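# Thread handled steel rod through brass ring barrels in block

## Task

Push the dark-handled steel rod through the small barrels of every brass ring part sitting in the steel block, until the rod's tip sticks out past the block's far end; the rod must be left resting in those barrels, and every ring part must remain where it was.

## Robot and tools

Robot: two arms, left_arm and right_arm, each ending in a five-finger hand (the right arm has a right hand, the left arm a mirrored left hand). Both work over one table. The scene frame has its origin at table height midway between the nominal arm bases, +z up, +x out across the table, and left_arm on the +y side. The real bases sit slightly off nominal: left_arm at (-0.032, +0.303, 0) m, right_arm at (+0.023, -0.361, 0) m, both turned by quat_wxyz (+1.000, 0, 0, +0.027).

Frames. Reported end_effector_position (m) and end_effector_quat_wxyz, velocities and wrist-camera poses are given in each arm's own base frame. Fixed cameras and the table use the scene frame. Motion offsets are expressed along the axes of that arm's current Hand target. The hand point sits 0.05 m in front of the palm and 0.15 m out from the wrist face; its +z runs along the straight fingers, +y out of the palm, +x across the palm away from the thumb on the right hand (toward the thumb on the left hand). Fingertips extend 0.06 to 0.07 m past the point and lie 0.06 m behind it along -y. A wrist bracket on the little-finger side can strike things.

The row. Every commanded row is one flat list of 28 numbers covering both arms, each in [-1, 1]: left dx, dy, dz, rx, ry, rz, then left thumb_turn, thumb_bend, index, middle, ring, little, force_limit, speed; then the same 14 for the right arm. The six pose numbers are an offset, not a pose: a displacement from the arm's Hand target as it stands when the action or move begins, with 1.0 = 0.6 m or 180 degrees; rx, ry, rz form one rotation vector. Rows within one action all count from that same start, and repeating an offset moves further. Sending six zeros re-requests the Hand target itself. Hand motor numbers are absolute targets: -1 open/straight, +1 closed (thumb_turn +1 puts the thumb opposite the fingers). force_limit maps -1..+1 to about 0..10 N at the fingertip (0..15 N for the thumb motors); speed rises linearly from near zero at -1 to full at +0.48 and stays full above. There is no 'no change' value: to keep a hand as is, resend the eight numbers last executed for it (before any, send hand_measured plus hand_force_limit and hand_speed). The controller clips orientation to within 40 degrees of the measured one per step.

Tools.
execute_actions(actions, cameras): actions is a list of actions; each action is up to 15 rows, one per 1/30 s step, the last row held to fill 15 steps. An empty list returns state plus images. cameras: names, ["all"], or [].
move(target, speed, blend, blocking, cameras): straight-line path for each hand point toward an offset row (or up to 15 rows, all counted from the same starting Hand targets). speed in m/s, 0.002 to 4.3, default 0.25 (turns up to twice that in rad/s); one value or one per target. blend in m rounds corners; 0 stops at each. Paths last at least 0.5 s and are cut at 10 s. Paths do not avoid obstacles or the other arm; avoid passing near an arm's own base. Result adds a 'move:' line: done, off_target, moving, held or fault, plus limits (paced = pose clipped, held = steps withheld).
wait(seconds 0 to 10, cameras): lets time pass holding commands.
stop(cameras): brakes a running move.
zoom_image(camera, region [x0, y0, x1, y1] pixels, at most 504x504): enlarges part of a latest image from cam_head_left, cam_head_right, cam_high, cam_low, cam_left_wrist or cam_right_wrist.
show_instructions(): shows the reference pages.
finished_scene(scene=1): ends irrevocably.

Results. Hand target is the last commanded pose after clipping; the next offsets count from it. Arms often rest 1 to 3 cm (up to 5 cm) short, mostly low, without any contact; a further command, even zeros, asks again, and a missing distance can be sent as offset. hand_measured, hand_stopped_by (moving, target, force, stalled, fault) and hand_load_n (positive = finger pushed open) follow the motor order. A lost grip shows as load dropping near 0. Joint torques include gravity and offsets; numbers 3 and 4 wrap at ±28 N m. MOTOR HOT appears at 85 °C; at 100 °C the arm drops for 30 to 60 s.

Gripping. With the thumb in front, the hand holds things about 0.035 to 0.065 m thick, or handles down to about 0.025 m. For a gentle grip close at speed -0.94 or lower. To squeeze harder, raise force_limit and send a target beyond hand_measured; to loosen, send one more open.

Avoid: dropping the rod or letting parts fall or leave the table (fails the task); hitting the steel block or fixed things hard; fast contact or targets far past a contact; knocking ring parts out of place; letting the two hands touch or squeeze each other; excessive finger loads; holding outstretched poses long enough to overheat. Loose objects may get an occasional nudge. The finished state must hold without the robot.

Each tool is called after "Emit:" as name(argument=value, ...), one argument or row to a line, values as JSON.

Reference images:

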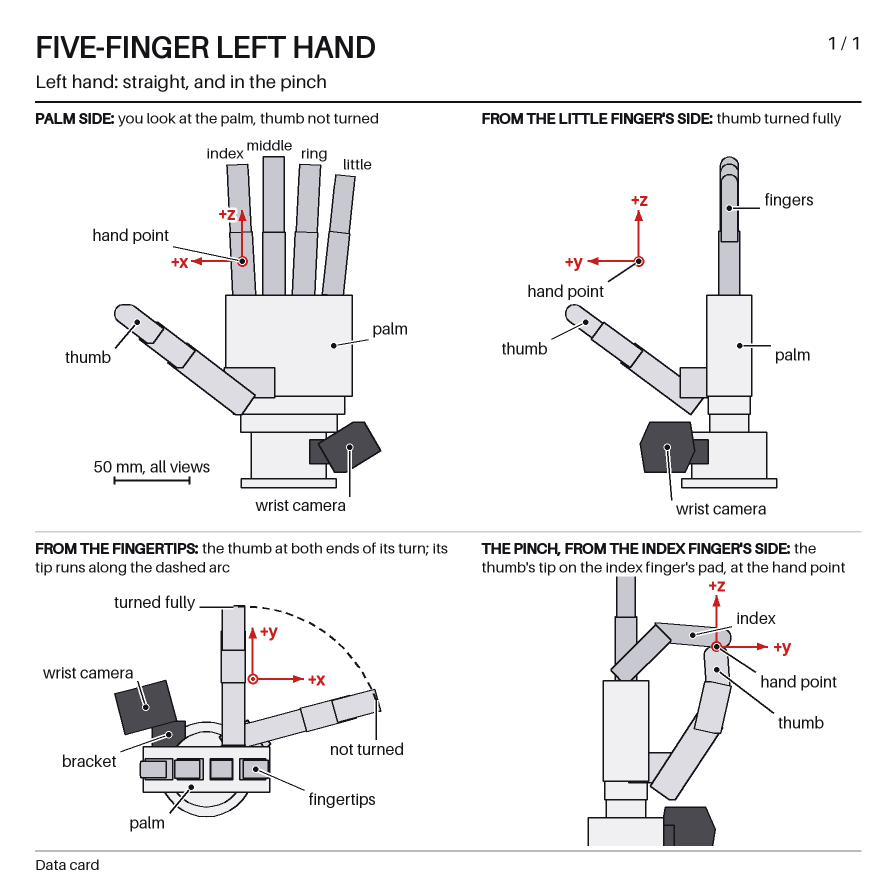

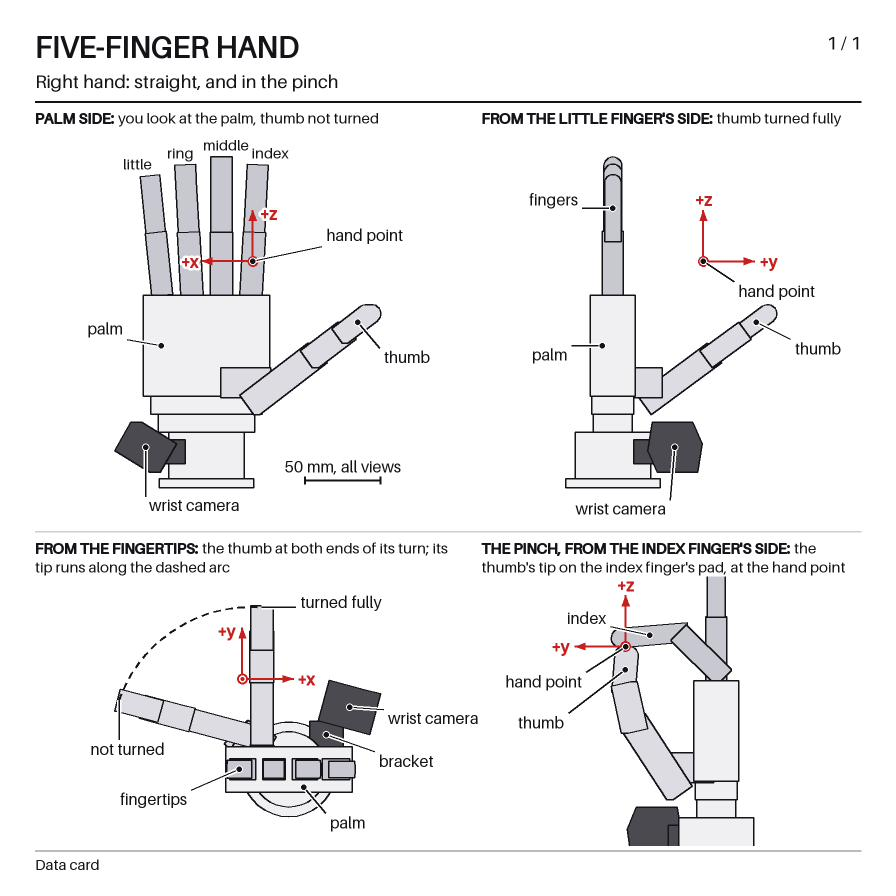

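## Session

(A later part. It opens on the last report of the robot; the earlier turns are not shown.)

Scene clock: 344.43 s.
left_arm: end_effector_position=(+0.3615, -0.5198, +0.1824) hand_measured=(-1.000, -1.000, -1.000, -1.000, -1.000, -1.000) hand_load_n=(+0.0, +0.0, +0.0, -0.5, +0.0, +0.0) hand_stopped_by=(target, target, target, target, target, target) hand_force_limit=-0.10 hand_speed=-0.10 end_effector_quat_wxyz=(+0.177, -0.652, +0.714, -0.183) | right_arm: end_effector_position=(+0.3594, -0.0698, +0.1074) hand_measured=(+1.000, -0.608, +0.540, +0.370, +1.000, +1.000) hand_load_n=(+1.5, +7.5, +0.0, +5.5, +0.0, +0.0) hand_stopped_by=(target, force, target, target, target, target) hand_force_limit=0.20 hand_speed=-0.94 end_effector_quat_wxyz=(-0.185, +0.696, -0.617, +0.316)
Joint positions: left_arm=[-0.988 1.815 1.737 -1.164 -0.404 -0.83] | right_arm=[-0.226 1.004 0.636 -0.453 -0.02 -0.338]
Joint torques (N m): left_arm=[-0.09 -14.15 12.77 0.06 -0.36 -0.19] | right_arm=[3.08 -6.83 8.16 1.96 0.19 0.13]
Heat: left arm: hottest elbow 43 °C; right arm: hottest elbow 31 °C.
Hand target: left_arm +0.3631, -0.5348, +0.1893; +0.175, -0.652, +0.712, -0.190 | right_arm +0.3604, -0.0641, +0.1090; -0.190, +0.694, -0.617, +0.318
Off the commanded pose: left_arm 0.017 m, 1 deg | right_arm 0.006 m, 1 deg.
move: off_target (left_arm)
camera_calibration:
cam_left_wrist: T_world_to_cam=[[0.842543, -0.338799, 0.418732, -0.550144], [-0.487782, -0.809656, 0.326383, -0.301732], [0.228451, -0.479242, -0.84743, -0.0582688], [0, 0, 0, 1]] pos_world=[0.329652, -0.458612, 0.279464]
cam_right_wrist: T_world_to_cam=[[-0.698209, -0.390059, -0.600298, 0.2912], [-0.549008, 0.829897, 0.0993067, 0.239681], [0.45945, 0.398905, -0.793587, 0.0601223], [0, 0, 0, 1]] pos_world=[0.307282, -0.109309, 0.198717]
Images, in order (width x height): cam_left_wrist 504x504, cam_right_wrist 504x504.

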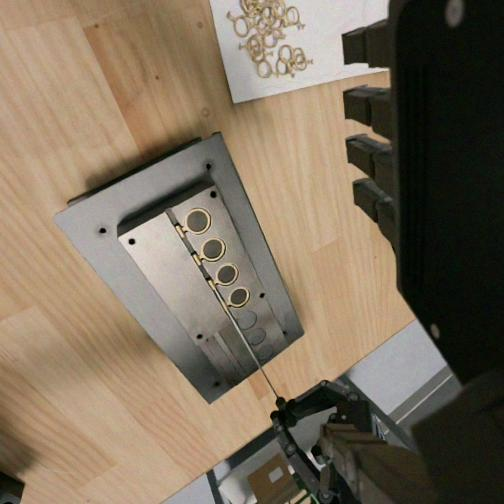

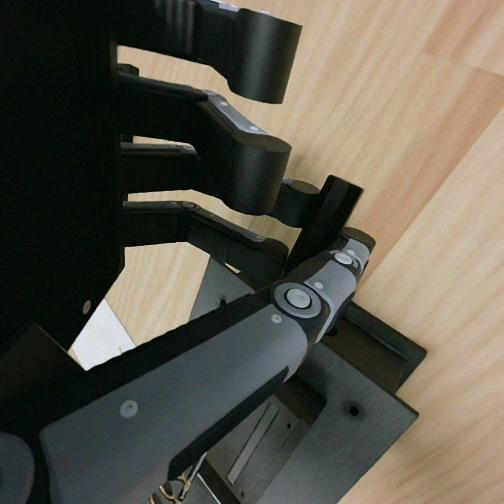

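Emit:
move(
  target=[0,0,0,0,0,0,-1,-1,-1,-1,-1,-1,-0.1,-0.1,-0.0073,-0.0016,-0.0006,0,0,0,1,-0.04,0.54,0.37,1,1,0.2,-0.94],
  speed=0.03,
  cameras=["cam_left_wrist","cam_right_wrist"],
)

Emit:
zoom_image(
  camera="cam_left_wrist",
  region=[204, 282, 224, 302],
)

Emit:
zoom_image(
  camera="cam_left_wrist",
  region=[265, 384, 295, 419],
)

Emit:
zoom_image(
  camera="cam_right_wrist",
  region=[178, 488, 194, 504],
)

Scene clock: 345.70 s.
left_arm: end_effector_position=(+0.3615, -0.5198, +0.1824) hand_measured=(-1.000, -1.000, -1.000, -1.000, -1.000, -1.000) hand_load_n=(+0.0, +0.0, +0.0, -0.5, +0.0, +0.0) hand_stopped_by=(target, target, target, target, target, target) hand_force_limit=-0.10 hand_speed=-0.10 end_effector_quat_wxyz=(+0.177, -0.652, +0.714, -0.183) | right_arm: end_effector_position=(+0.3602, -0.0656, +0.1078) hand_measured=(+1.000, -0.608, +0.540, +0.370, +1.000, +1.000) hand_load_n=(+1.5, +7.5, +0.0, +5.5, +0.0, +0.0) hand_stopped_by=(target, force, target, target, target, target) hand_force_limit=0.20 hand_speed=-0.94 end_effector_quat_wxyz=(-0.185, +0.696, -0.617, +0.317)
Joint positions: left_arm=[-0.988 1.815 1.737 -1.164 -0.404 -0.83] | right_arm=[-0.21 1.002 0.636 -0.453 -0.008 -0.327]
Joint torques (N m): left_arm=[-0.15 -14.1 12.77 0.05 -0.36 -0.19] | right_arm=[3.31 -6.89 8.08 1.87 0.16 0.12]
Heat: left arm: hottest elbow 43 °C; right arm: hottest elbow 31 °C.
Hand target: left_arm +0.3631, -0.5348, +0.1893; +0.175, -0.652, +0.712, -0.190 | right_arm +0.3606, -0.0597, +0.1089; -0.190, +0.694, -0.617, +0.318
Off the commanded pose: left_arm 0.017 m, 1 deg | right_arm 0.006 m, 1 deg.
move: off_target (left_arm)
camera_calibration:
cam_left_wrist: T_world_to_cam=[[0.842543, -0.338799, 0.418732, -0.550144], [-0.487782, -0.809656, 0.326383, -0.301732], [0.228451, -0.479242, -0.84743, -0.0582688], [0, 0, 0, 1]] pos_world=[0.329652, -0.458612, 0.279464]
cam_right_wrist: T_world_to_cam=[[-0.697452, -0.390539, -0.600866, 0.293497], [-0.549108, 0.829996, 0.0979109, 0.236769], [0.460478, 0.398229, -0.793331, 0.0580436], [0, 0, 0, 1]] pos_world=[0.307984, -0.10501, 0.199218]
Images, in order (width x height): cam_left_wrist 504x504, cam_right_wrist 504x504.

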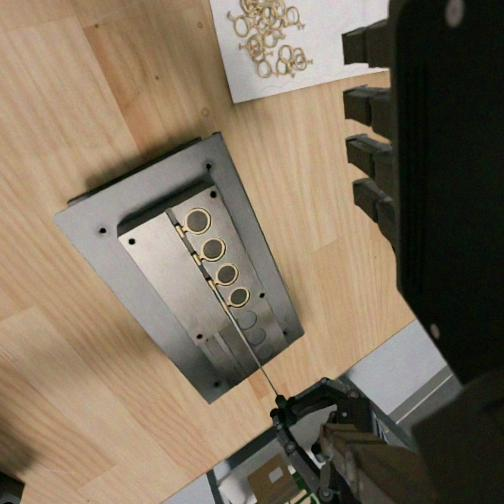

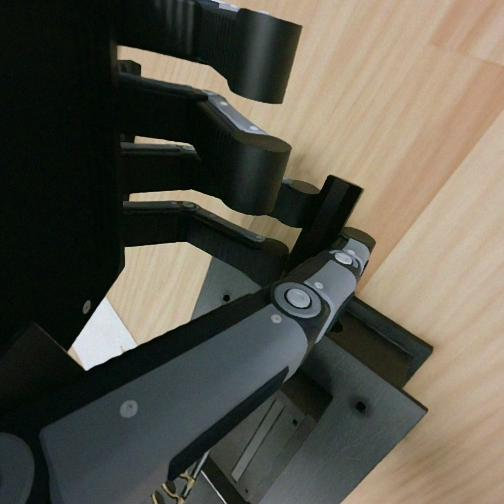

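Scaled by 25.200 from the camera's 504x504 image, which has a finer 720x720 frame.

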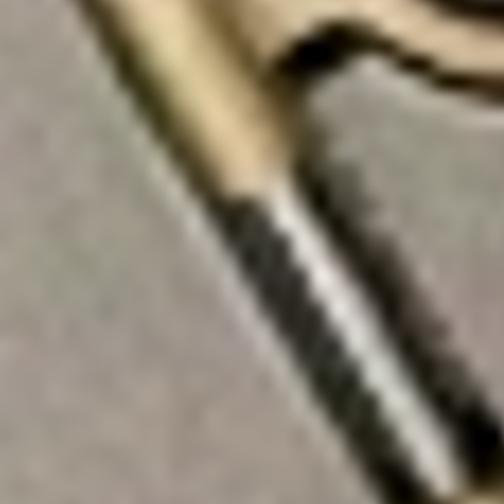

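Scaled by 14.400 from the camera's 504x504 image, which has a finer 720x720 frame.

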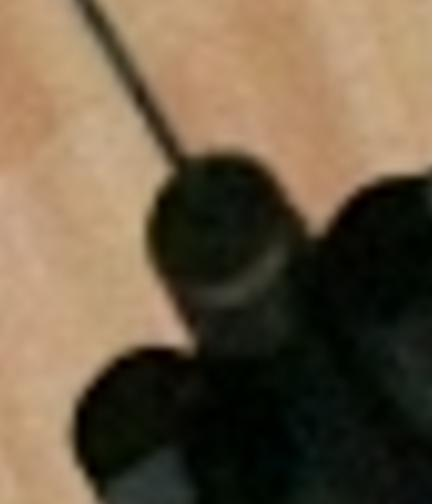

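Scaled by 31.500 from the camera's 504x504 image, which has a finer 720x720 frame.

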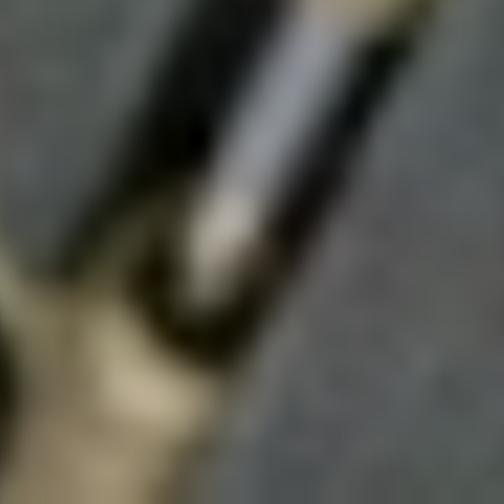

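Emit:
move(
  target=[0,0,0,0,0,0,-1,-1,-1,-1,-1,-1,-0.1,-0.1,-0.0132,-0.0008,-0.00215,0,0,0,1,-0.04,0.54,0.37,1,1,0.2,-0.94],
  speed=0.03,
  cameras=["cam_left_wrist","cam_right_wrist"],
)

Emit:
zoom_image(
  camera="cam_left_wrist",
  region=[194, 264, 224, 302],
)

Emit:
zoom_image(
  camera="cam_left_wrist",
  region=[265, 384, 295, 419],
)

Emit:
zoom_image(
  camera="cam_right_wrist",
  region=[174, 480, 198, 504],
)

Scene clock: 346.97 s.
left_arm: end_effector_position=(+0.3615, -0.5198, +0.1824) hand_measured=(-1.000, -1.000, -1.000, -1.000, -1.000, -1.000) hand_load_n=(+0.0, +0.0, +0.0, +0.0, +0.0, +0.0) hand_stopped_by=(target, target, target, target, target, target) hand_force_limit=-0.10 hand_speed=-0.10 end_effector_quat_wxyz=(+0.177, -0.652, +0.714, -0.183) | right_arm: end_effector_position=(+0.3597, -0.0575, +0.1073) hand_measured=(+1.000, -0.608, +0.540, +0.370, +1.000, +1.000) hand_load_n=(+1.5, +7.5, +0.0, +5.5, +0.0, +0.0) hand_stopped_by=(target, force, target, target, target, target) hand_force_limit=0.20 hand_speed=-0.94 end_effector_quat_wxyz=(-0.185, +0.696, -0.617, +0.318)
Joint positions: left_arm=[-0.988 1.815 1.737 -1.164 -0.404 -0.83] | right_arm=[-0.182 0.995 0.63 -0.453 0.011 -0.306]
Joint torques (N m): left_arm=[-0.03 -14.04 12.75 0.05 -0.36 -0.19] | right_arm=[3.08 -6.71 8.18 1.88 0.19 0.14]
Heat: left arm: hottest elbow 43 °C; right arm: hottest elbow 31 °C.
Hand target: left_arm +0.3631, -0.5348, +0.1893; +0.175, -0.652, +0.712, -0.190 | right_arm +0.3599, -0.0516, +0.1086; -0.190, +0.694, -0.617, +0.318
Off the commanded pose: left_arm 0.017 m, 1 deg | right_arm 0.006 m, 1 deg.
move: off_target (left_arm)
camera_calibration:
cam_left_wrist: T_world_to_cam=[[0.842543, -0.338799, 0.418732, -0.550144], [-0.487782, -0.809656, 0.326383, -0.301732], [0.228451, -0.479242, -0.84743, -0.0582688], [0, 0, 0, 1]] pos_world=[0.329652, -0.458612, 0.279464]
cam_right_wrist: T_world_to_cam=[[-0.696802, -0.390472, -0.601664, 0.295778], [-0.549104, 0.83008, 0.0972199, 0.229865], [0.461468, 0.398119, -0.792811, 0.0542465], [0, 0, 0, 1]] pos_world=[0.307286, -0.09691, 0.198619]
Images, in order (width x height): cam_left_wrist 504x504, cam_right_wrist 504x504.

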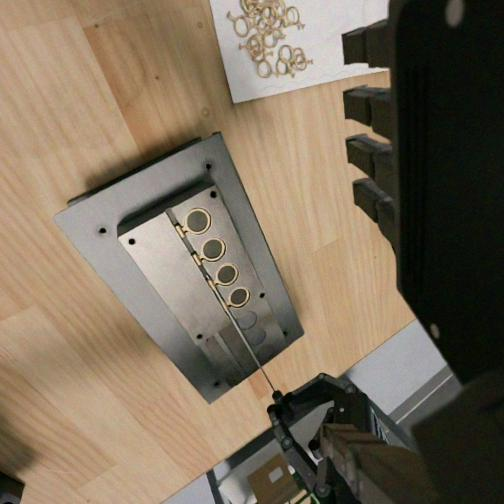

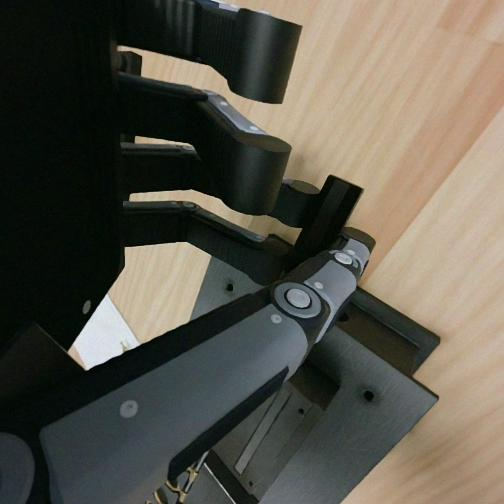

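Scaled by 13.263 from the camera's 504x504 image, which has a finer 720x720 frame.

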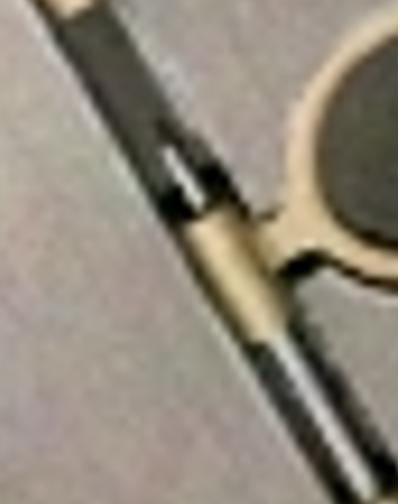

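Scaled by 14.400 from the camera's 504x504 image, which has a finer 720x720 frame.

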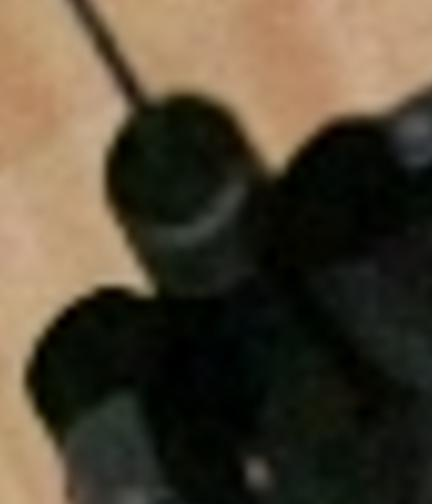

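Scaled by 21.000 from the camera's 504x504 image, which has a finer 720x720 frame.

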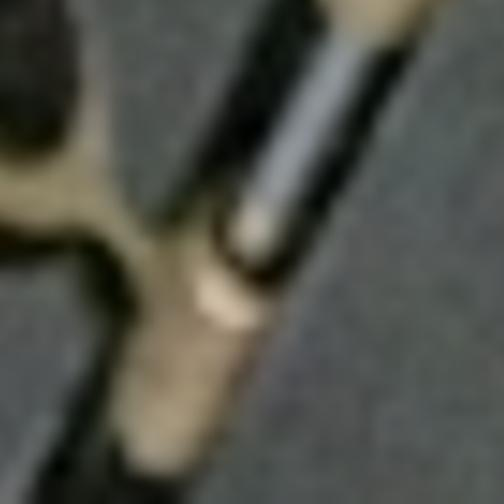

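Emit:
zoom_image(
  camera="cam_left_wrist",
  region=[198, 268, 214, 284],
)

Emit:
zoom_image(
  camera="cam_right_wrist",
  region=[174, 492, 186, 504],
)

Scaled by 31.500 from the camera's 504x504 image, which has a finer 720x720 frame.

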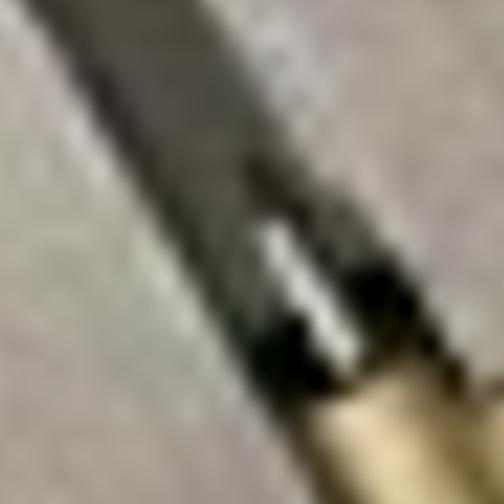

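Scaled by 42.000 from the camera's 504x504 image, which has a finer 720x720 frame.

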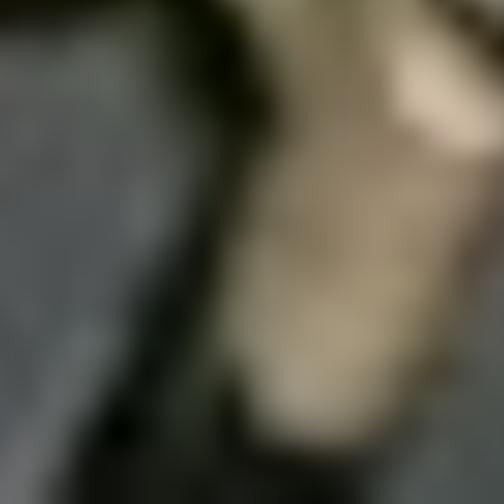

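Emit:
move(
  target=[0,0,0,0,0,0,-1,-1,-1,-1,-1,-1,-0.1,-0.1,-0.01305,-0.0018,-0.0021,0,0,0,1,-0.04,0.54,0.37,1,1,0.2,-0.94],
  speed=0.03,
  cameras=["cam_left_wrist","cam_right_wrist"],
)

Emit:
zoom_image(
  camera="cam_left_wrist",
  region=[190, 260, 215, 285],
)

Emit:
zoom_image(
  camera="cam_left_wrist",
  region=[262, 380, 292, 415],
)

Emit:
zoom_image(
  camera="cam_right_wrist",
  region=[174, 480, 198, 504],
)

Scene clock: 349.27 s.
left_arm: end_effector_position=(+0.3615, -0.5198, +0.1824) hand_measured=(-1.000, -1.000, -1.000, -1.000, -1.000, -1.000) hand_load_n=(+0.0, +0.0, +0.0, +0.0, +0.0, +0.0) hand_stopped_by=(target, target, target, target, target, target) hand_force_limit=-0.10 hand_speed=-0.10 end_effector_quat_wxyz=(+0.177, -0.652, +0.714, -0.183) | right_arm: end_effector_position=(+0.3599, -0.0496, +0.1076) hand_measured=(+1.000, -0.608, +0.540, +0.370, +1.000, +1.000) hand_load_n=(+1.5, +7.5, +0.0, +5.5, +0.0, +0.0) hand_stopped_by=(target, force, target, target, target, target) hand_force_limit=0.20 hand_speed=-0.94 end_effector_quat_wxyz=(-0.186, +0.695, -0.617, +0.319)
Joint positions: left_arm=[-0.988 1.815 1.737 -1.164 -0.404 -0.83] | right_arm=[-0.154 0.989 0.627 -0.453 0.03 -0.286]
Joint torques (N m): left_arm=[-0.03 -14.1 12.74 0.03 -0.36 -0.19] | right_arm=[3.14 -6.65 8.23 1.76 0.21 0.14]
Heat: left arm: hottest elbow 43 °C; right arm: hottest elbow 31 °C.
Hand target: left_arm +0.3631, -0.5348, +0.1893; +0.175, -0.652, +0.712, -0.190 | right_arm +0.3596, -0.0436, +0.1087; -0.190, +0.694, -0.617, +0.318
Off the commanded pose: left_arm 0.017 m, 1 deg | right_arm 0.006 m, 1 deg.
move: off_target (left_arm)
camera_calibration:
cam_left_wrist: T_world_to_cam=[[0.842543, -0.338799, 0.418732, -0.550144], [-0.487782, -0.809656, 0.326383, -0.301732], [0.228451, -0.479242, -0.84743, -0.0582688], [0, 0, 0, 1]] pos_world=[0.329652, -0.458612, 0.279464]
cam_right_wrist: T_world_to_cam=[[-0.695196, -0.391095, -0.603114, 0.298835], [-0.549472, 0.830084, 0.0950879, 0.2238], [0.463447, 0.397499, -0.791967, 0.0503429], [0, 0, 0, 1]] pos_world=[0.307389, -0.0889112, 0.198821]
Images, in order (width x height): cam_left_wrist 504x504, cam_right_wrist 504x504.

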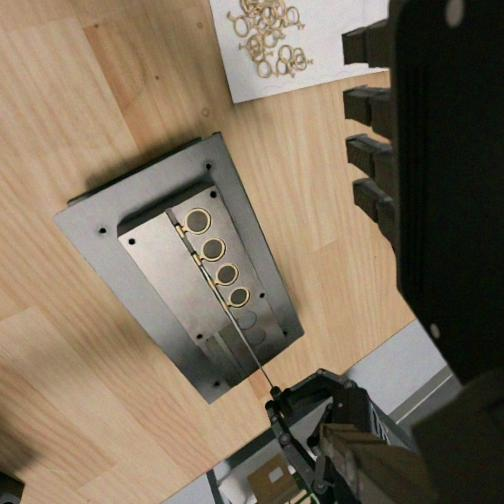

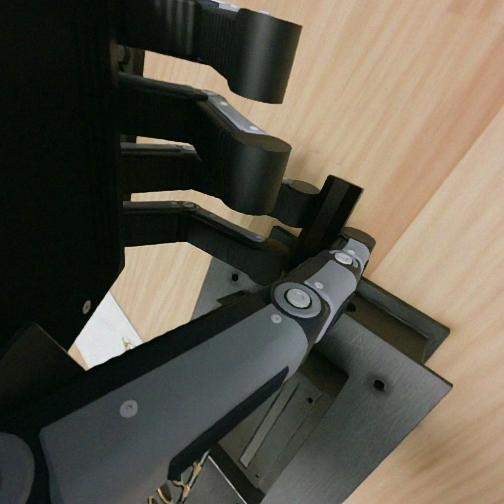

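Scaled by 20.160 from the camera's 504x504 image, which has a finer 720x720 frame.

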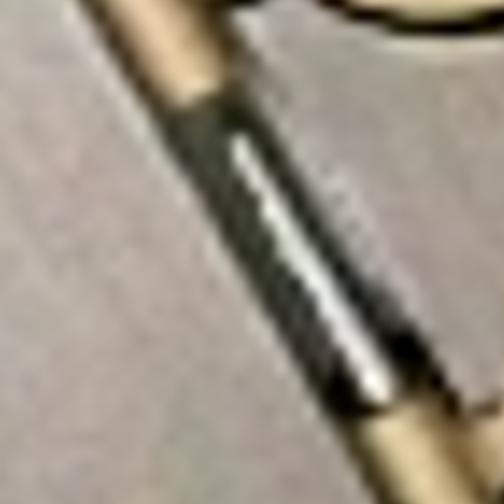

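Scaled by 14.400 from the camera's 504x504 image, which has a finer 720x720 frame.

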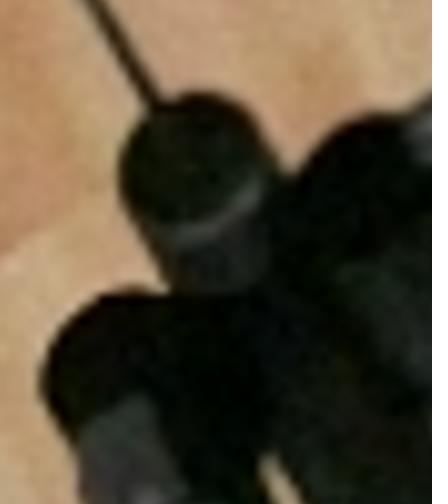

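Scaled by 21.000 from the camera's 504x504 image, which has a finer 720x720 frame.

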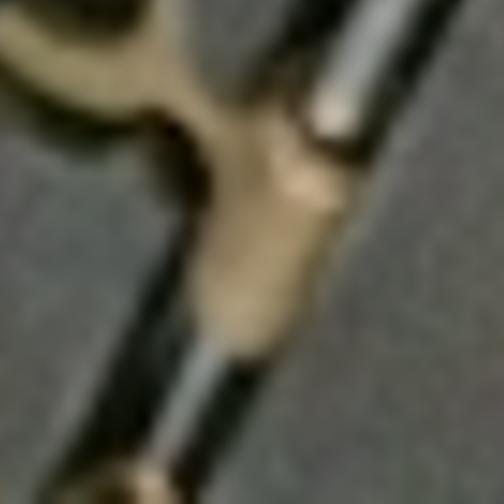

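Emit:
zoom_image(
  camera="cam_left_wrist",
  region=[192, 258, 210, 276],
)

Emit:
zoom_image(
  camera="cam_right_wrist",
  region=[174, 494, 184, 504],
)

Scaled by 28.000 from the camera's 504x504 image, which has a finer 720x720 frame.

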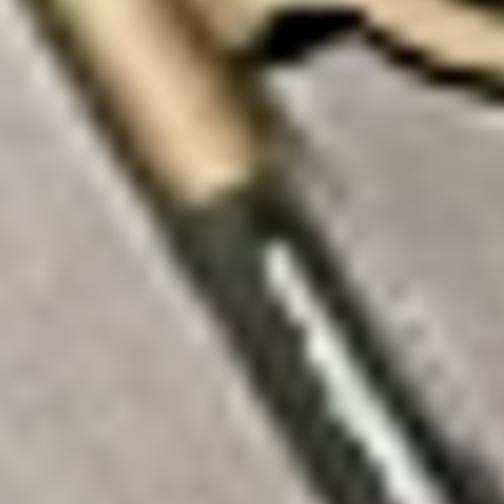

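Scaled by 50.400 from the camera's 504x504 image, which has a finer 720x720 frame.

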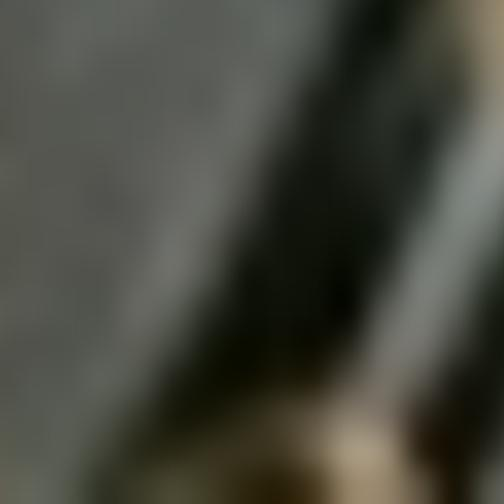

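Emit:
move(
  target=[0,0,0,0,0,0,-1,-1,-1,-1,-1,-1,-0.1,-0.1,-0.0037,-0.0019,0.0001,0.00055,-0.00173,-0.00191,1,-0.04,0.54,0.37,1,1,0.2,-0.94],
  speed=0.03,
  cameras=["cam_left_wrist","cam_right_wrist"],
)

Emit:
zoom_image(
  camera="cam_left_wrist",
  region=[192, 258, 210, 276],
)

Emit:
zoom_image(
  camera="cam_left_wrist",
  region=[262, 380, 292, 415],
)

Emit:
zoom_image(
  camera="cam_right_wrist",
  region=[175, 488, 191, 504],
)

Scene clock: 351.37 s.
left_arm: end_effector_position=(+0.3615, -0.5198, +0.1824) hand_measured=(-1.000, -1.000, -1.000, -1.000, -1.000, -1.000) hand_load_n=(+0.0, +0.0, +0.0, +0.0, +0.0, +0.0) hand_stopped_by=(target, target, target, target, target, target) hand_force_limit=-0.10 hand_speed=-0.10 end_effector_quat_wxyz=(+0.177, -0.652, +0.714, -0.183) | right_arm: end_effector_position=(+0.3602, -0.0474, +0.1076) hand_measured=(+1.000, -0.608, +0.540, +0.370, +1.000, +1.000) hand_load_n=(+1.5, +7.5, +0.0, +5.5, +0.0, +0.0) hand_stopped_by=(target, force, target, target, target, target) hand_force_limit=0.20 hand_speed=-0.94 end_effector_quat_wxyz=(-0.187, +0.697, -0.615, +0.318)
Joint positions: left_arm=[-0.988 1.815 1.737 -1.164 -0.404 -0.83] | right_arm=[-0.148 0.989 0.627 -0.453 0.03 -0.286]
Joint torques (N m): left_arm=[-0.09 -14.1 12.75 0.05 -0.37 -0.18] | right_arm=[3.49 -6.48 8.36 1.76 0.15 0.12]
Heat: left arm: hottest elbow 43 °C; right arm: hottest elbow 31 °C.
Hand target: left_arm +0.3631, -0.5348, +0.1893; +0.175, -0.652, +0.712, -0.190 | right_arm +0.3604, -0.0413, +0.1090; -0.191, +0.697, -0.614, +0.317
Off the commanded pose: left_arm 0.017 m, 1 deg | right_arm 0.006 m, 1 deg.
move: off_target (left_arm)
camera_calibration:
cam_left_wrist: T_world_to_cam=[[0.842543, -0.338799, 0.418732, -0.550144], [-0.487782, -0.809656, 0.326383, -0.301732], [0.228451, -0.479242, -0.84743, -0.0582688], [0, 0, 0, 1]] pos_world=[0.329652, -0.458612, 0.279464]
cam_right_wrist: T_world_to_cam=[[-0.692879, -0.394927, -0.603284, 0.298912], [-0.554279, 0.826856, 0.0953131, 0.223645], [0.461187, 0.400428, -0.791811, 0.0502752], [0, 0, 0, 1]] pos_world=[0.307885, -0.087005, 0.198821]
Images, in order (width x height): cam_left_wrist 504x504, cam_right_wrist 504x504.

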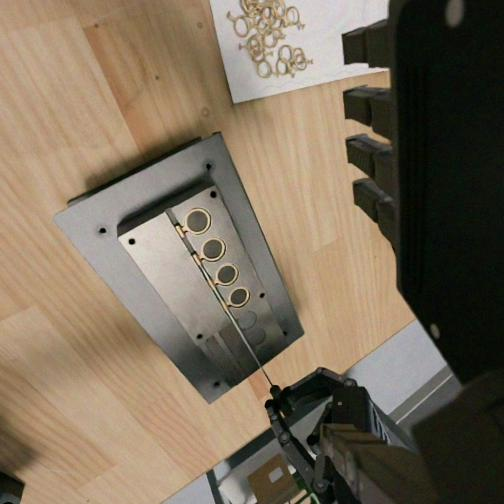

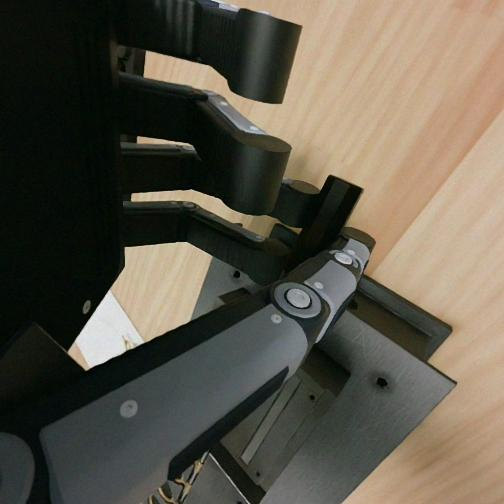

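Scaled by 28.000 from the camera's 504x504 image, which has a finer 720x720 frame.

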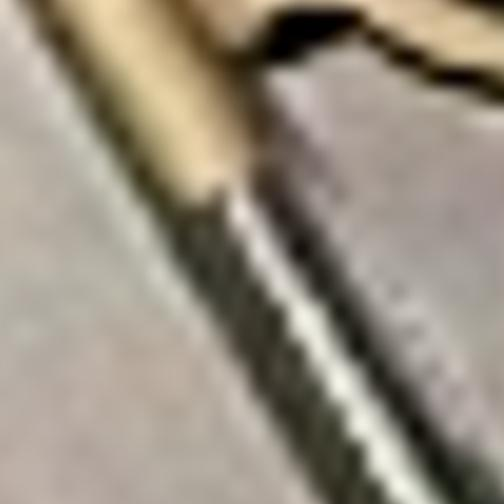

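Scaled by 14.400 from the camera's 504x504 image, which has a finer 720x720 frame.

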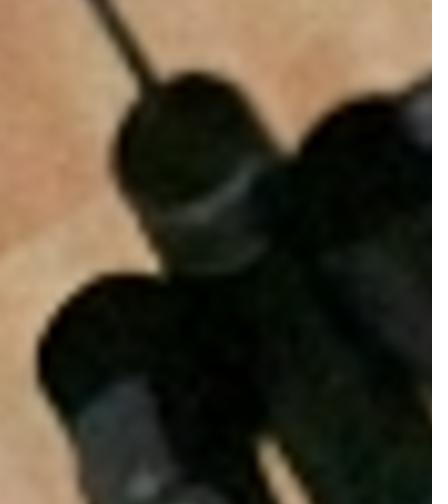

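Scaled by 31.500 from the camera's 504x504 image, which has a finer 720x720 frame.

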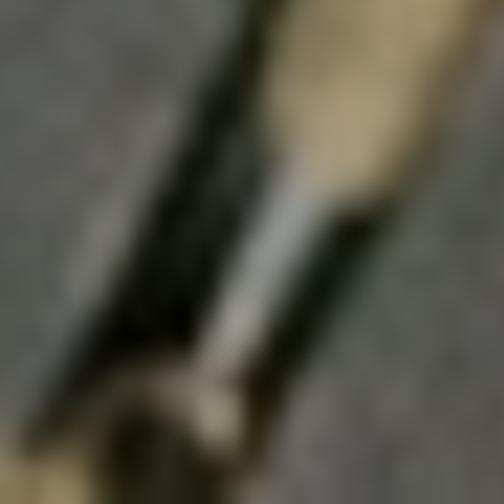

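Emit:
move(
  target=[0,0,0,0,0,0,-1,-1,-1,-1,-1,-1,-0.1,-0.1,-0.0057,-0.0008,-0.0009,0,0,0,1,-0.04,0.54,0.37,1,1,0.2,-0.94],
  speed=0.03,
  cameras=["cam_left_wrist","cam_right_wrist"],
)

Emit:
zoom_image(
  camera="cam_left_wrist",
  region=[192, 258, 210, 276],
)

Emit:
zoom_image(
  camera="cam_left_wrist",
  region=[262, 380, 292, 415],
)

Emit:
zoom_image(
  camera="cam_right_wrist",
  region=[175, 488, 191, 504],
)

Scene clock: 352.77 s.
left_arm: end_effector_position=(+0.3615, -0.5198, +0.1824) hand_measured=(-1.000, -1.000, -1.000, -1.000, -1.000, -1.000) hand_load_n=(-0.5, +0.0, +0.0, +0.0, -0.5, +0.0) hand_stopped_by=(target, target, target, target, target, target) hand_force_limit=-0.10 hand_speed=-0.10 end_effector_quat_wxyz=(+0.177, -0.652, +0.714, -0.183) | right_arm: end_effector_position=(+0.3607, -0.0441, +0.1076) hand_measured=(+1.000, -0.608, +0.540, +0.370, +1.000, +1.000) hand_load_n=(+1.0, +7.5, +0.0, +5.5, +0.0, +0.0) hand_stopped_by=(target, force, target, target, target, target) hand_force_limit=0.20 hand_speed=-0.94 end_effector_quat_wxyz=(-0.187, +0.698, -0.614, +0.318)
Joint positions: left_arm=[-0.988 1.815 1.737 -1.164 -0.404 -0.83] | right_arm=[-0.136 0.989 0.627 -0.453 0.037 -0.28]
Joint torques (N m): left_arm=[-0.03 -14.15 12.79 0.06 -0.36 -0.19] | right_arm=[3.14 -6.83 8.27 1.66 0.18 0.15]
Heat: left arm: hottest elbow 43 °C; right arm: hottest elbow 31 °C.
Hand target: left_arm +0.3631, -0.5348, +0.1893; +0.175, -0.652, +0.712, -0.190 | right_arm +0.3602, -0.0379, +0.1089; -0.191, +0.697, -0.615, +0.317
Off the commanded pose: left_arm 0.017 m, 1 deg | right_arm 0.006 m, 1 deg.
move: off_target (left_arm)
camera_calibration:
cam_left_wrist: T_world_to_cam=[[0.842543, -0.338799, 0.418732, -0.550144], [-0.487782, -0.809656, 0.326383, -0.301732], [0.228451, -0.479242, -0.84743, -0.0582688], [0, 0, 0, 1]] pos_world=[0.329652, -0.458612, 0.279464]
cam_right_wrist: T_world_to_cam=[[-0.691891, -0.397308, -0.602854, 0.300001], [-0.556277, 0.825628, 0.0943083, 0.222043], [0.460264, 0.400605, -0.792258, 0.0491055], [0, 0, 0, 1]] pos_world=[0.308484, -0.0838044, 0.19882]
Images, in order (width x height): cam_left_wrist 504x504, cam_right_wrist 504x504.

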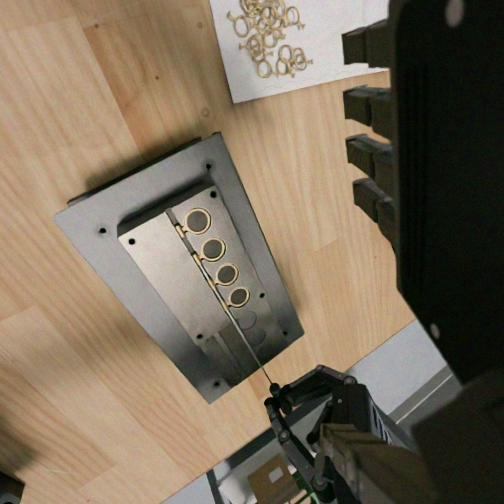

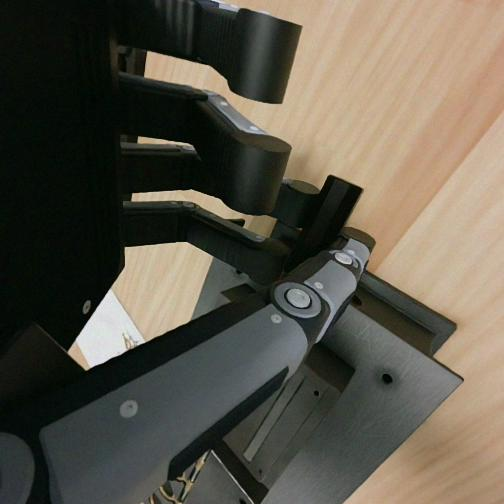

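Scaled by 28.000 from the camera's 504x504 image, which has a finer 720x720 frame.

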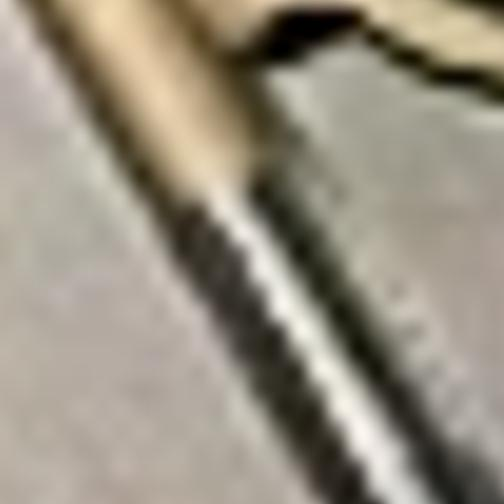

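Scaled by 14.400 from the camera's 504x504 image, which has a finer 720x720 frame.

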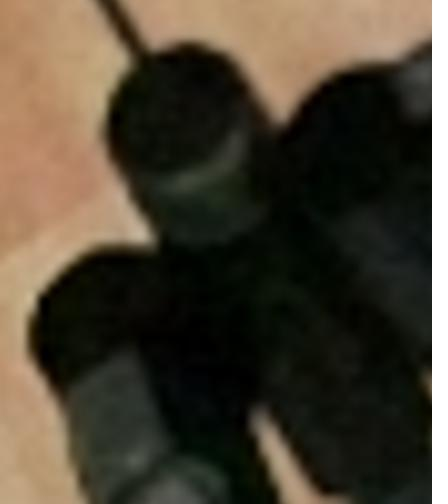

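Scaled by 31.500 from the camera's 504x504 image, which has a finer 720x720 frame.

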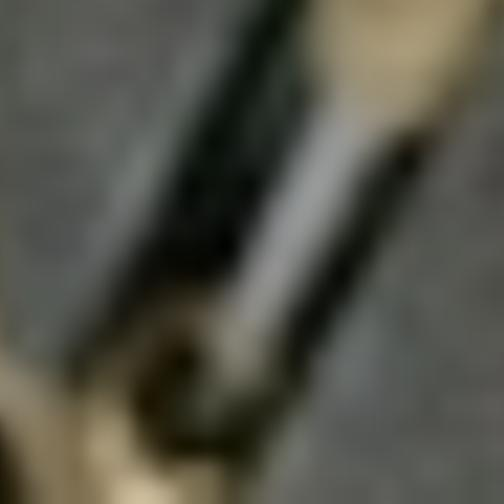

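Emit:
move(
  target=[0,0,0,0,0,0,-1,-1,-1,-1,-1,-1,-0.1,-0.1,-0.0083,0.0002,-0.0019,0,0,0,1,-0.04,0.54,0.37,1,1,0.2,-0.94],
  speed=0.03,
  cameras=["cam_left_wrist","cam_right_wrist"],
)

Emit:
zoom_image(
  camera="cam_left_wrist",
  region=[186, 248, 212, 278],
)

Emit:
zoom_image(
  camera="cam_left_wrist",
  region=[258, 375, 288, 410],
)

Emit:
zoom_image(
  camera="cam_right_wrist",
  region=[175, 484, 195, 504],
)

Scene clock: 354.10 s.
left_arm: end_effector_position=(+0.3615, -0.5198, +0.1824) hand_measured=(-1.000, -1.000, -1.000, -1.000, -1.000, -1.000) hand_load_n=(+0.0, +0.0, +0.0, +0.0, +0.0, +0.0) hand_stopped_by=(target, target, target, target, target, target) hand_force_limit=-0.10 hand_speed=-0.10 end_effector_quat_wxyz=(+0.177, -0.652, +0.714, -0.183) | right_arm: end_effector_position=(+0.3603, -0.0390, +0.1078) hand_measured=(+1.000, -0.608, +0.540, +0.370, +1.000, +1.000) hand_load_n=(+1.0, +7.5, +0.5, +5.5, +0.0, +0.0) hand_stopped_by=(target, force, target, target, target, target) hand_force_limit=0.20 hand_speed=-0.94 end_effector_quat_wxyz=(-0.187, +0.698, -0.613, +0.319)
Joint positions: left_arm=[-0.988 1.815 1.737 -1.164 -0.404 -0.83] | right_arm=[-0.118 0.984 0.623 -0.453 0.05 -0.266]
Joint torques (N m): left_arm=[-0.03 -14.21 12.77 0.05 -0.36 -0.19] | right_arm=[3.19 -6.36 8.21 1.57 0.19 0.13]
Heat: left arm: hottest elbow 43 °C; right arm: hottest elbow 31 °C.
Hand target: left_arm +0.3631, -0.5348, +0.1893; +0.175, -0.652, +0.712, -0.190 | right_arm +0.3591, -0.0328, +0.1085; -0.191, +0.697, -0.614, +0.317
Off the commanded pose: left_arm 0.017 m, 1 deg | right_arm 0.006 m, 1 deg.
move: off_target (left_arm)
camera_calibration:
cam_left_wrist: T_world_to_cam=[[0.842543, -0.338799, 0.418732, -0.550144], [-0.487782, -0.809656, 0.326383, -0.301732], [0.228451, -0.479242, -0.84743, -0.0582688], [0, 0, 0, 1]] pos_world=[0.329652, -0.458612, 0.279464]
cam_right_wrist: T_world_to_cam=[[-0.69042, -0.397246, -0.604579, 0.301502], [-0.556419, 0.825693, 0.0928898, 0.217767], [0.462297, 0.400533, -0.79111, 0.0466042], [0, 0, 0, 1]] pos_world=[0.307788, -0.0787045, 0.198923]
Images, in order (width x height): cam_left_wrist 504x504, cam_right_wrist 504x504.

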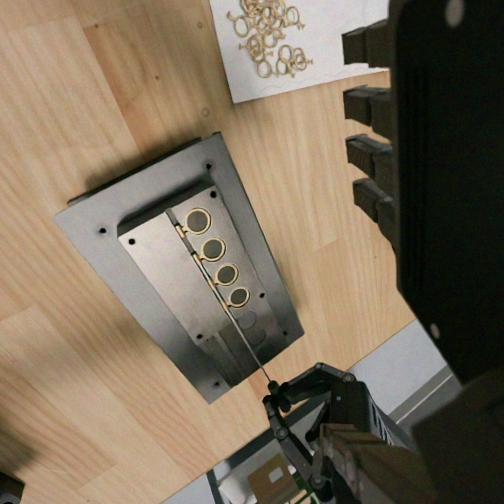

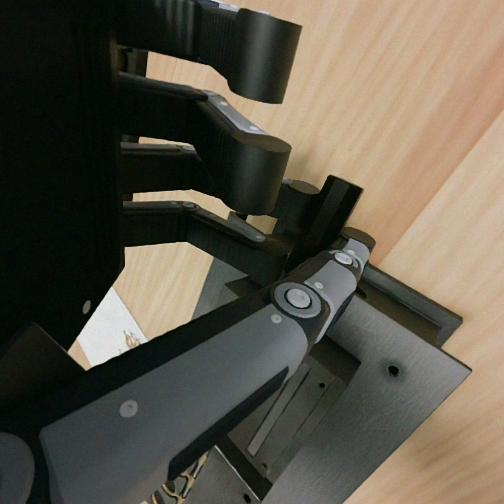

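Scaled by 16.800 from the camera's 504x504 image, which has a finer 720x720 frame.

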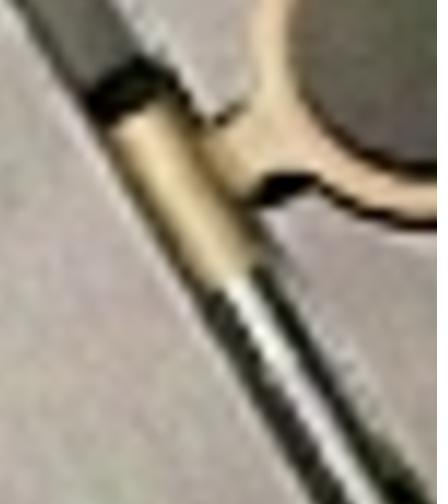

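Scaled by 14.400 from the camera's 504x504 image, which has a finer 720x720 frame.

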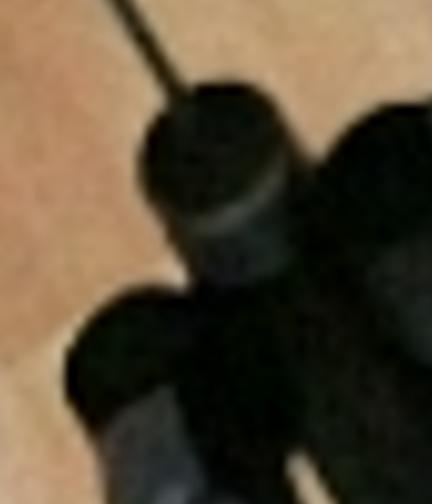

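Scaled by 25.200 from the camera's 504x504 image, which has a finer 720x720 frame.

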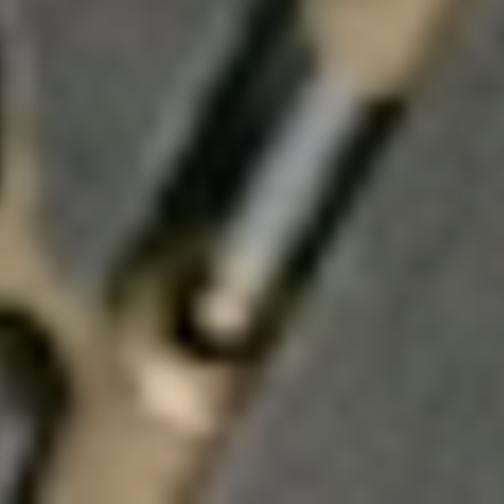

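Emit:
move(
  target=[0,0,0,0,0,0,-1,-1,-1,-1,-1,-1,-0.1,-0.1,-0.0132,-0.0005,-0.0026,0,0,0,1,-0.04,0.54,0.37,1,1,0.2,-0.94],
  speed=0.03,
  cameras=["cam_left_wrist","cam_right_wrist","cam_low"],
)

Emit:
zoom_image(
  camera="cam_left_wrist",
  region=[182, 243, 208, 273],
)

Emit:
zoom_image(
  camera="cam_left_wrist",
  region=[255, 370, 285, 405],
)

Emit:
zoom_image(
  camera="cam_right_wrist",
  region=[175, 480, 199, 504],
)

Scene clock: 356.03 s.
left_arm: end_effector_position=(+0.3615, -0.5198, +0.1824) hand_measured=(-1.000, -1.000, -1.000, -1.000, -1.000, -1.000) hand_load_n=(-0.5, +0.0, +0.0, +0.0, +0.0, +0.0) hand_stopped_by=(target, target, target, target, target, target) hand_force_limit=-0.10 hand_speed=-0.10 end_effector_quat_wxyz=(+0.177, -0.652, +0.714, -0.183) | right_arm: end_effector_position=(+0.3600, -0.0313, +0.1080) hand_measured=(+1.000, -0.608, +0.540, +0.370, +1.000, +1.000) hand_load_n=(+1.0, +7.5, +0.0, +5.5, +0.5, +0.0) hand_stopped_by=(target, force, target, target, target, target) hand_force_limit=0.20 hand_speed=-0.94 end_effector_quat_wxyz=(-0.188, +0.697, -0.613, +0.320)
Joint positions: left_arm=[-0.988 1.815 1.737 -1.164 -0.404 -0.83] | right_arm=[-0.09 0.978 0.619 -0.453 0.069 -0.246]
Joint torques (N m): left_arm=[0.03 -14.04 12.75 0.03 -0.36 -0.19] | right_arm=[3.14 -6.36 8.24 1.44 0.19 0.15]
Heat: left arm: hottest elbow 43 °C; right arm: hottest elbow 31 °C.
Hand target: left_arm +0.3631, -0.5348, +0.1893; +0.175, -0.652, +0.712, -0.190 | right_arm +0.3579, -0.0249, +0.1082; -0.191, +0.697, -0.614, +0.317
Off the commanded pose: left_arm 0.017 m, 1 deg | right_arm 0.007 m, 1 deg.
move: off_target (left_arm)
camera_calibration:
cam_left_wrist: T_world_to_cam=[[0.842543, -0.338799, 0.418732, -0.550144], [-0.487782, -0.809656, 0.326383, -0.301732], [0.228451, -0.479242, -0.84743, -0.0582688], [0, 0, 0, 1]] pos_world=[0.329652, -0.458612, 0.279464]
cam_right_wrist: T_world_to_cam=[[-0.688673, -0.397677, -0.606286, 0.304031], [-0.556598, 0.825832, 0.0905497, 0.211582], [0.464681, 0.399817, -0.790075, 0.0427222], [0, 0, 0, 1]] pos_world=[0.307292, -0.0709059, 0.198925]
Images, in order (width x height): cam_low 504x504, cam_left_wrist 504x504, cam_right_wrist 504x504.

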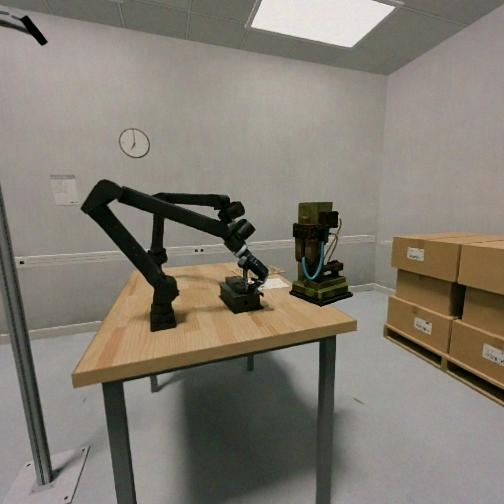

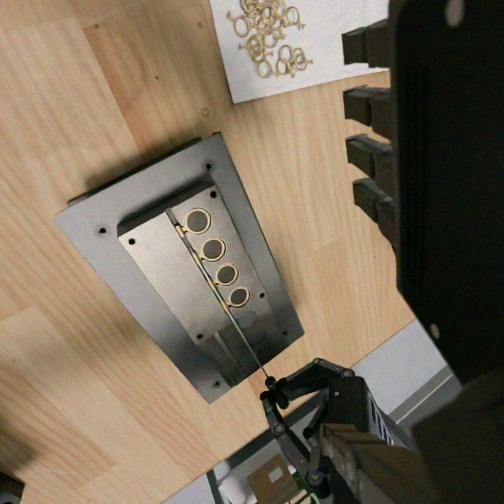

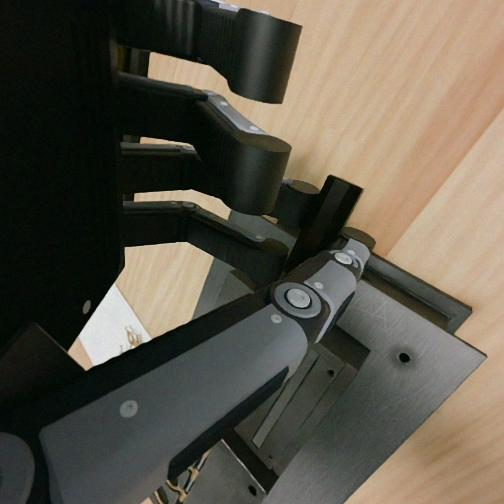

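Scaled by 16.800 from the camera's 504x504 image, which has a finer 720x720 frame.

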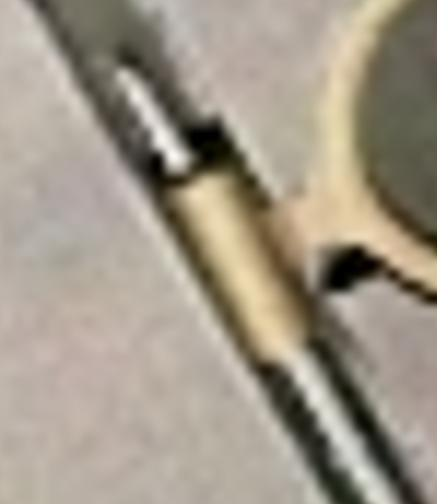

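Scaled by 14.400 from the camera's 504x504 image, which has a finer 720x720 frame.

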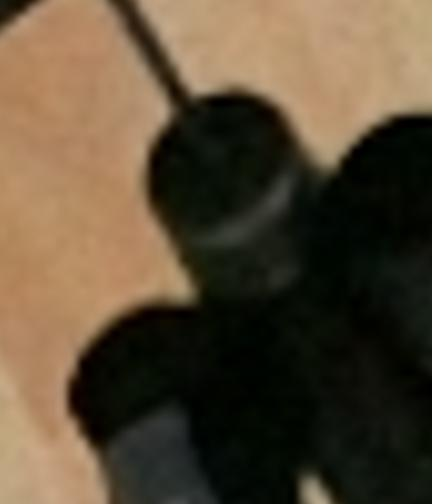

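Scaled by 21.000 from the camera's 504x504 image, which has a finer 720x720 frame.

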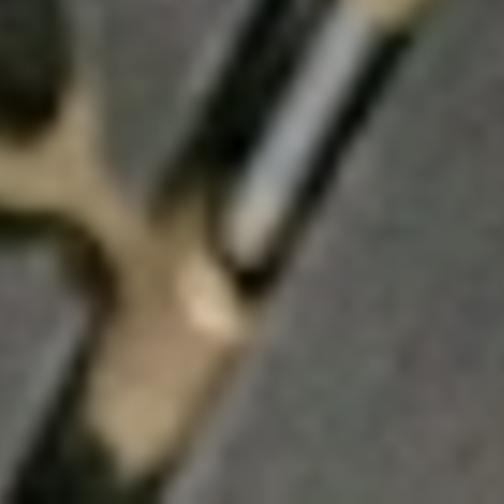

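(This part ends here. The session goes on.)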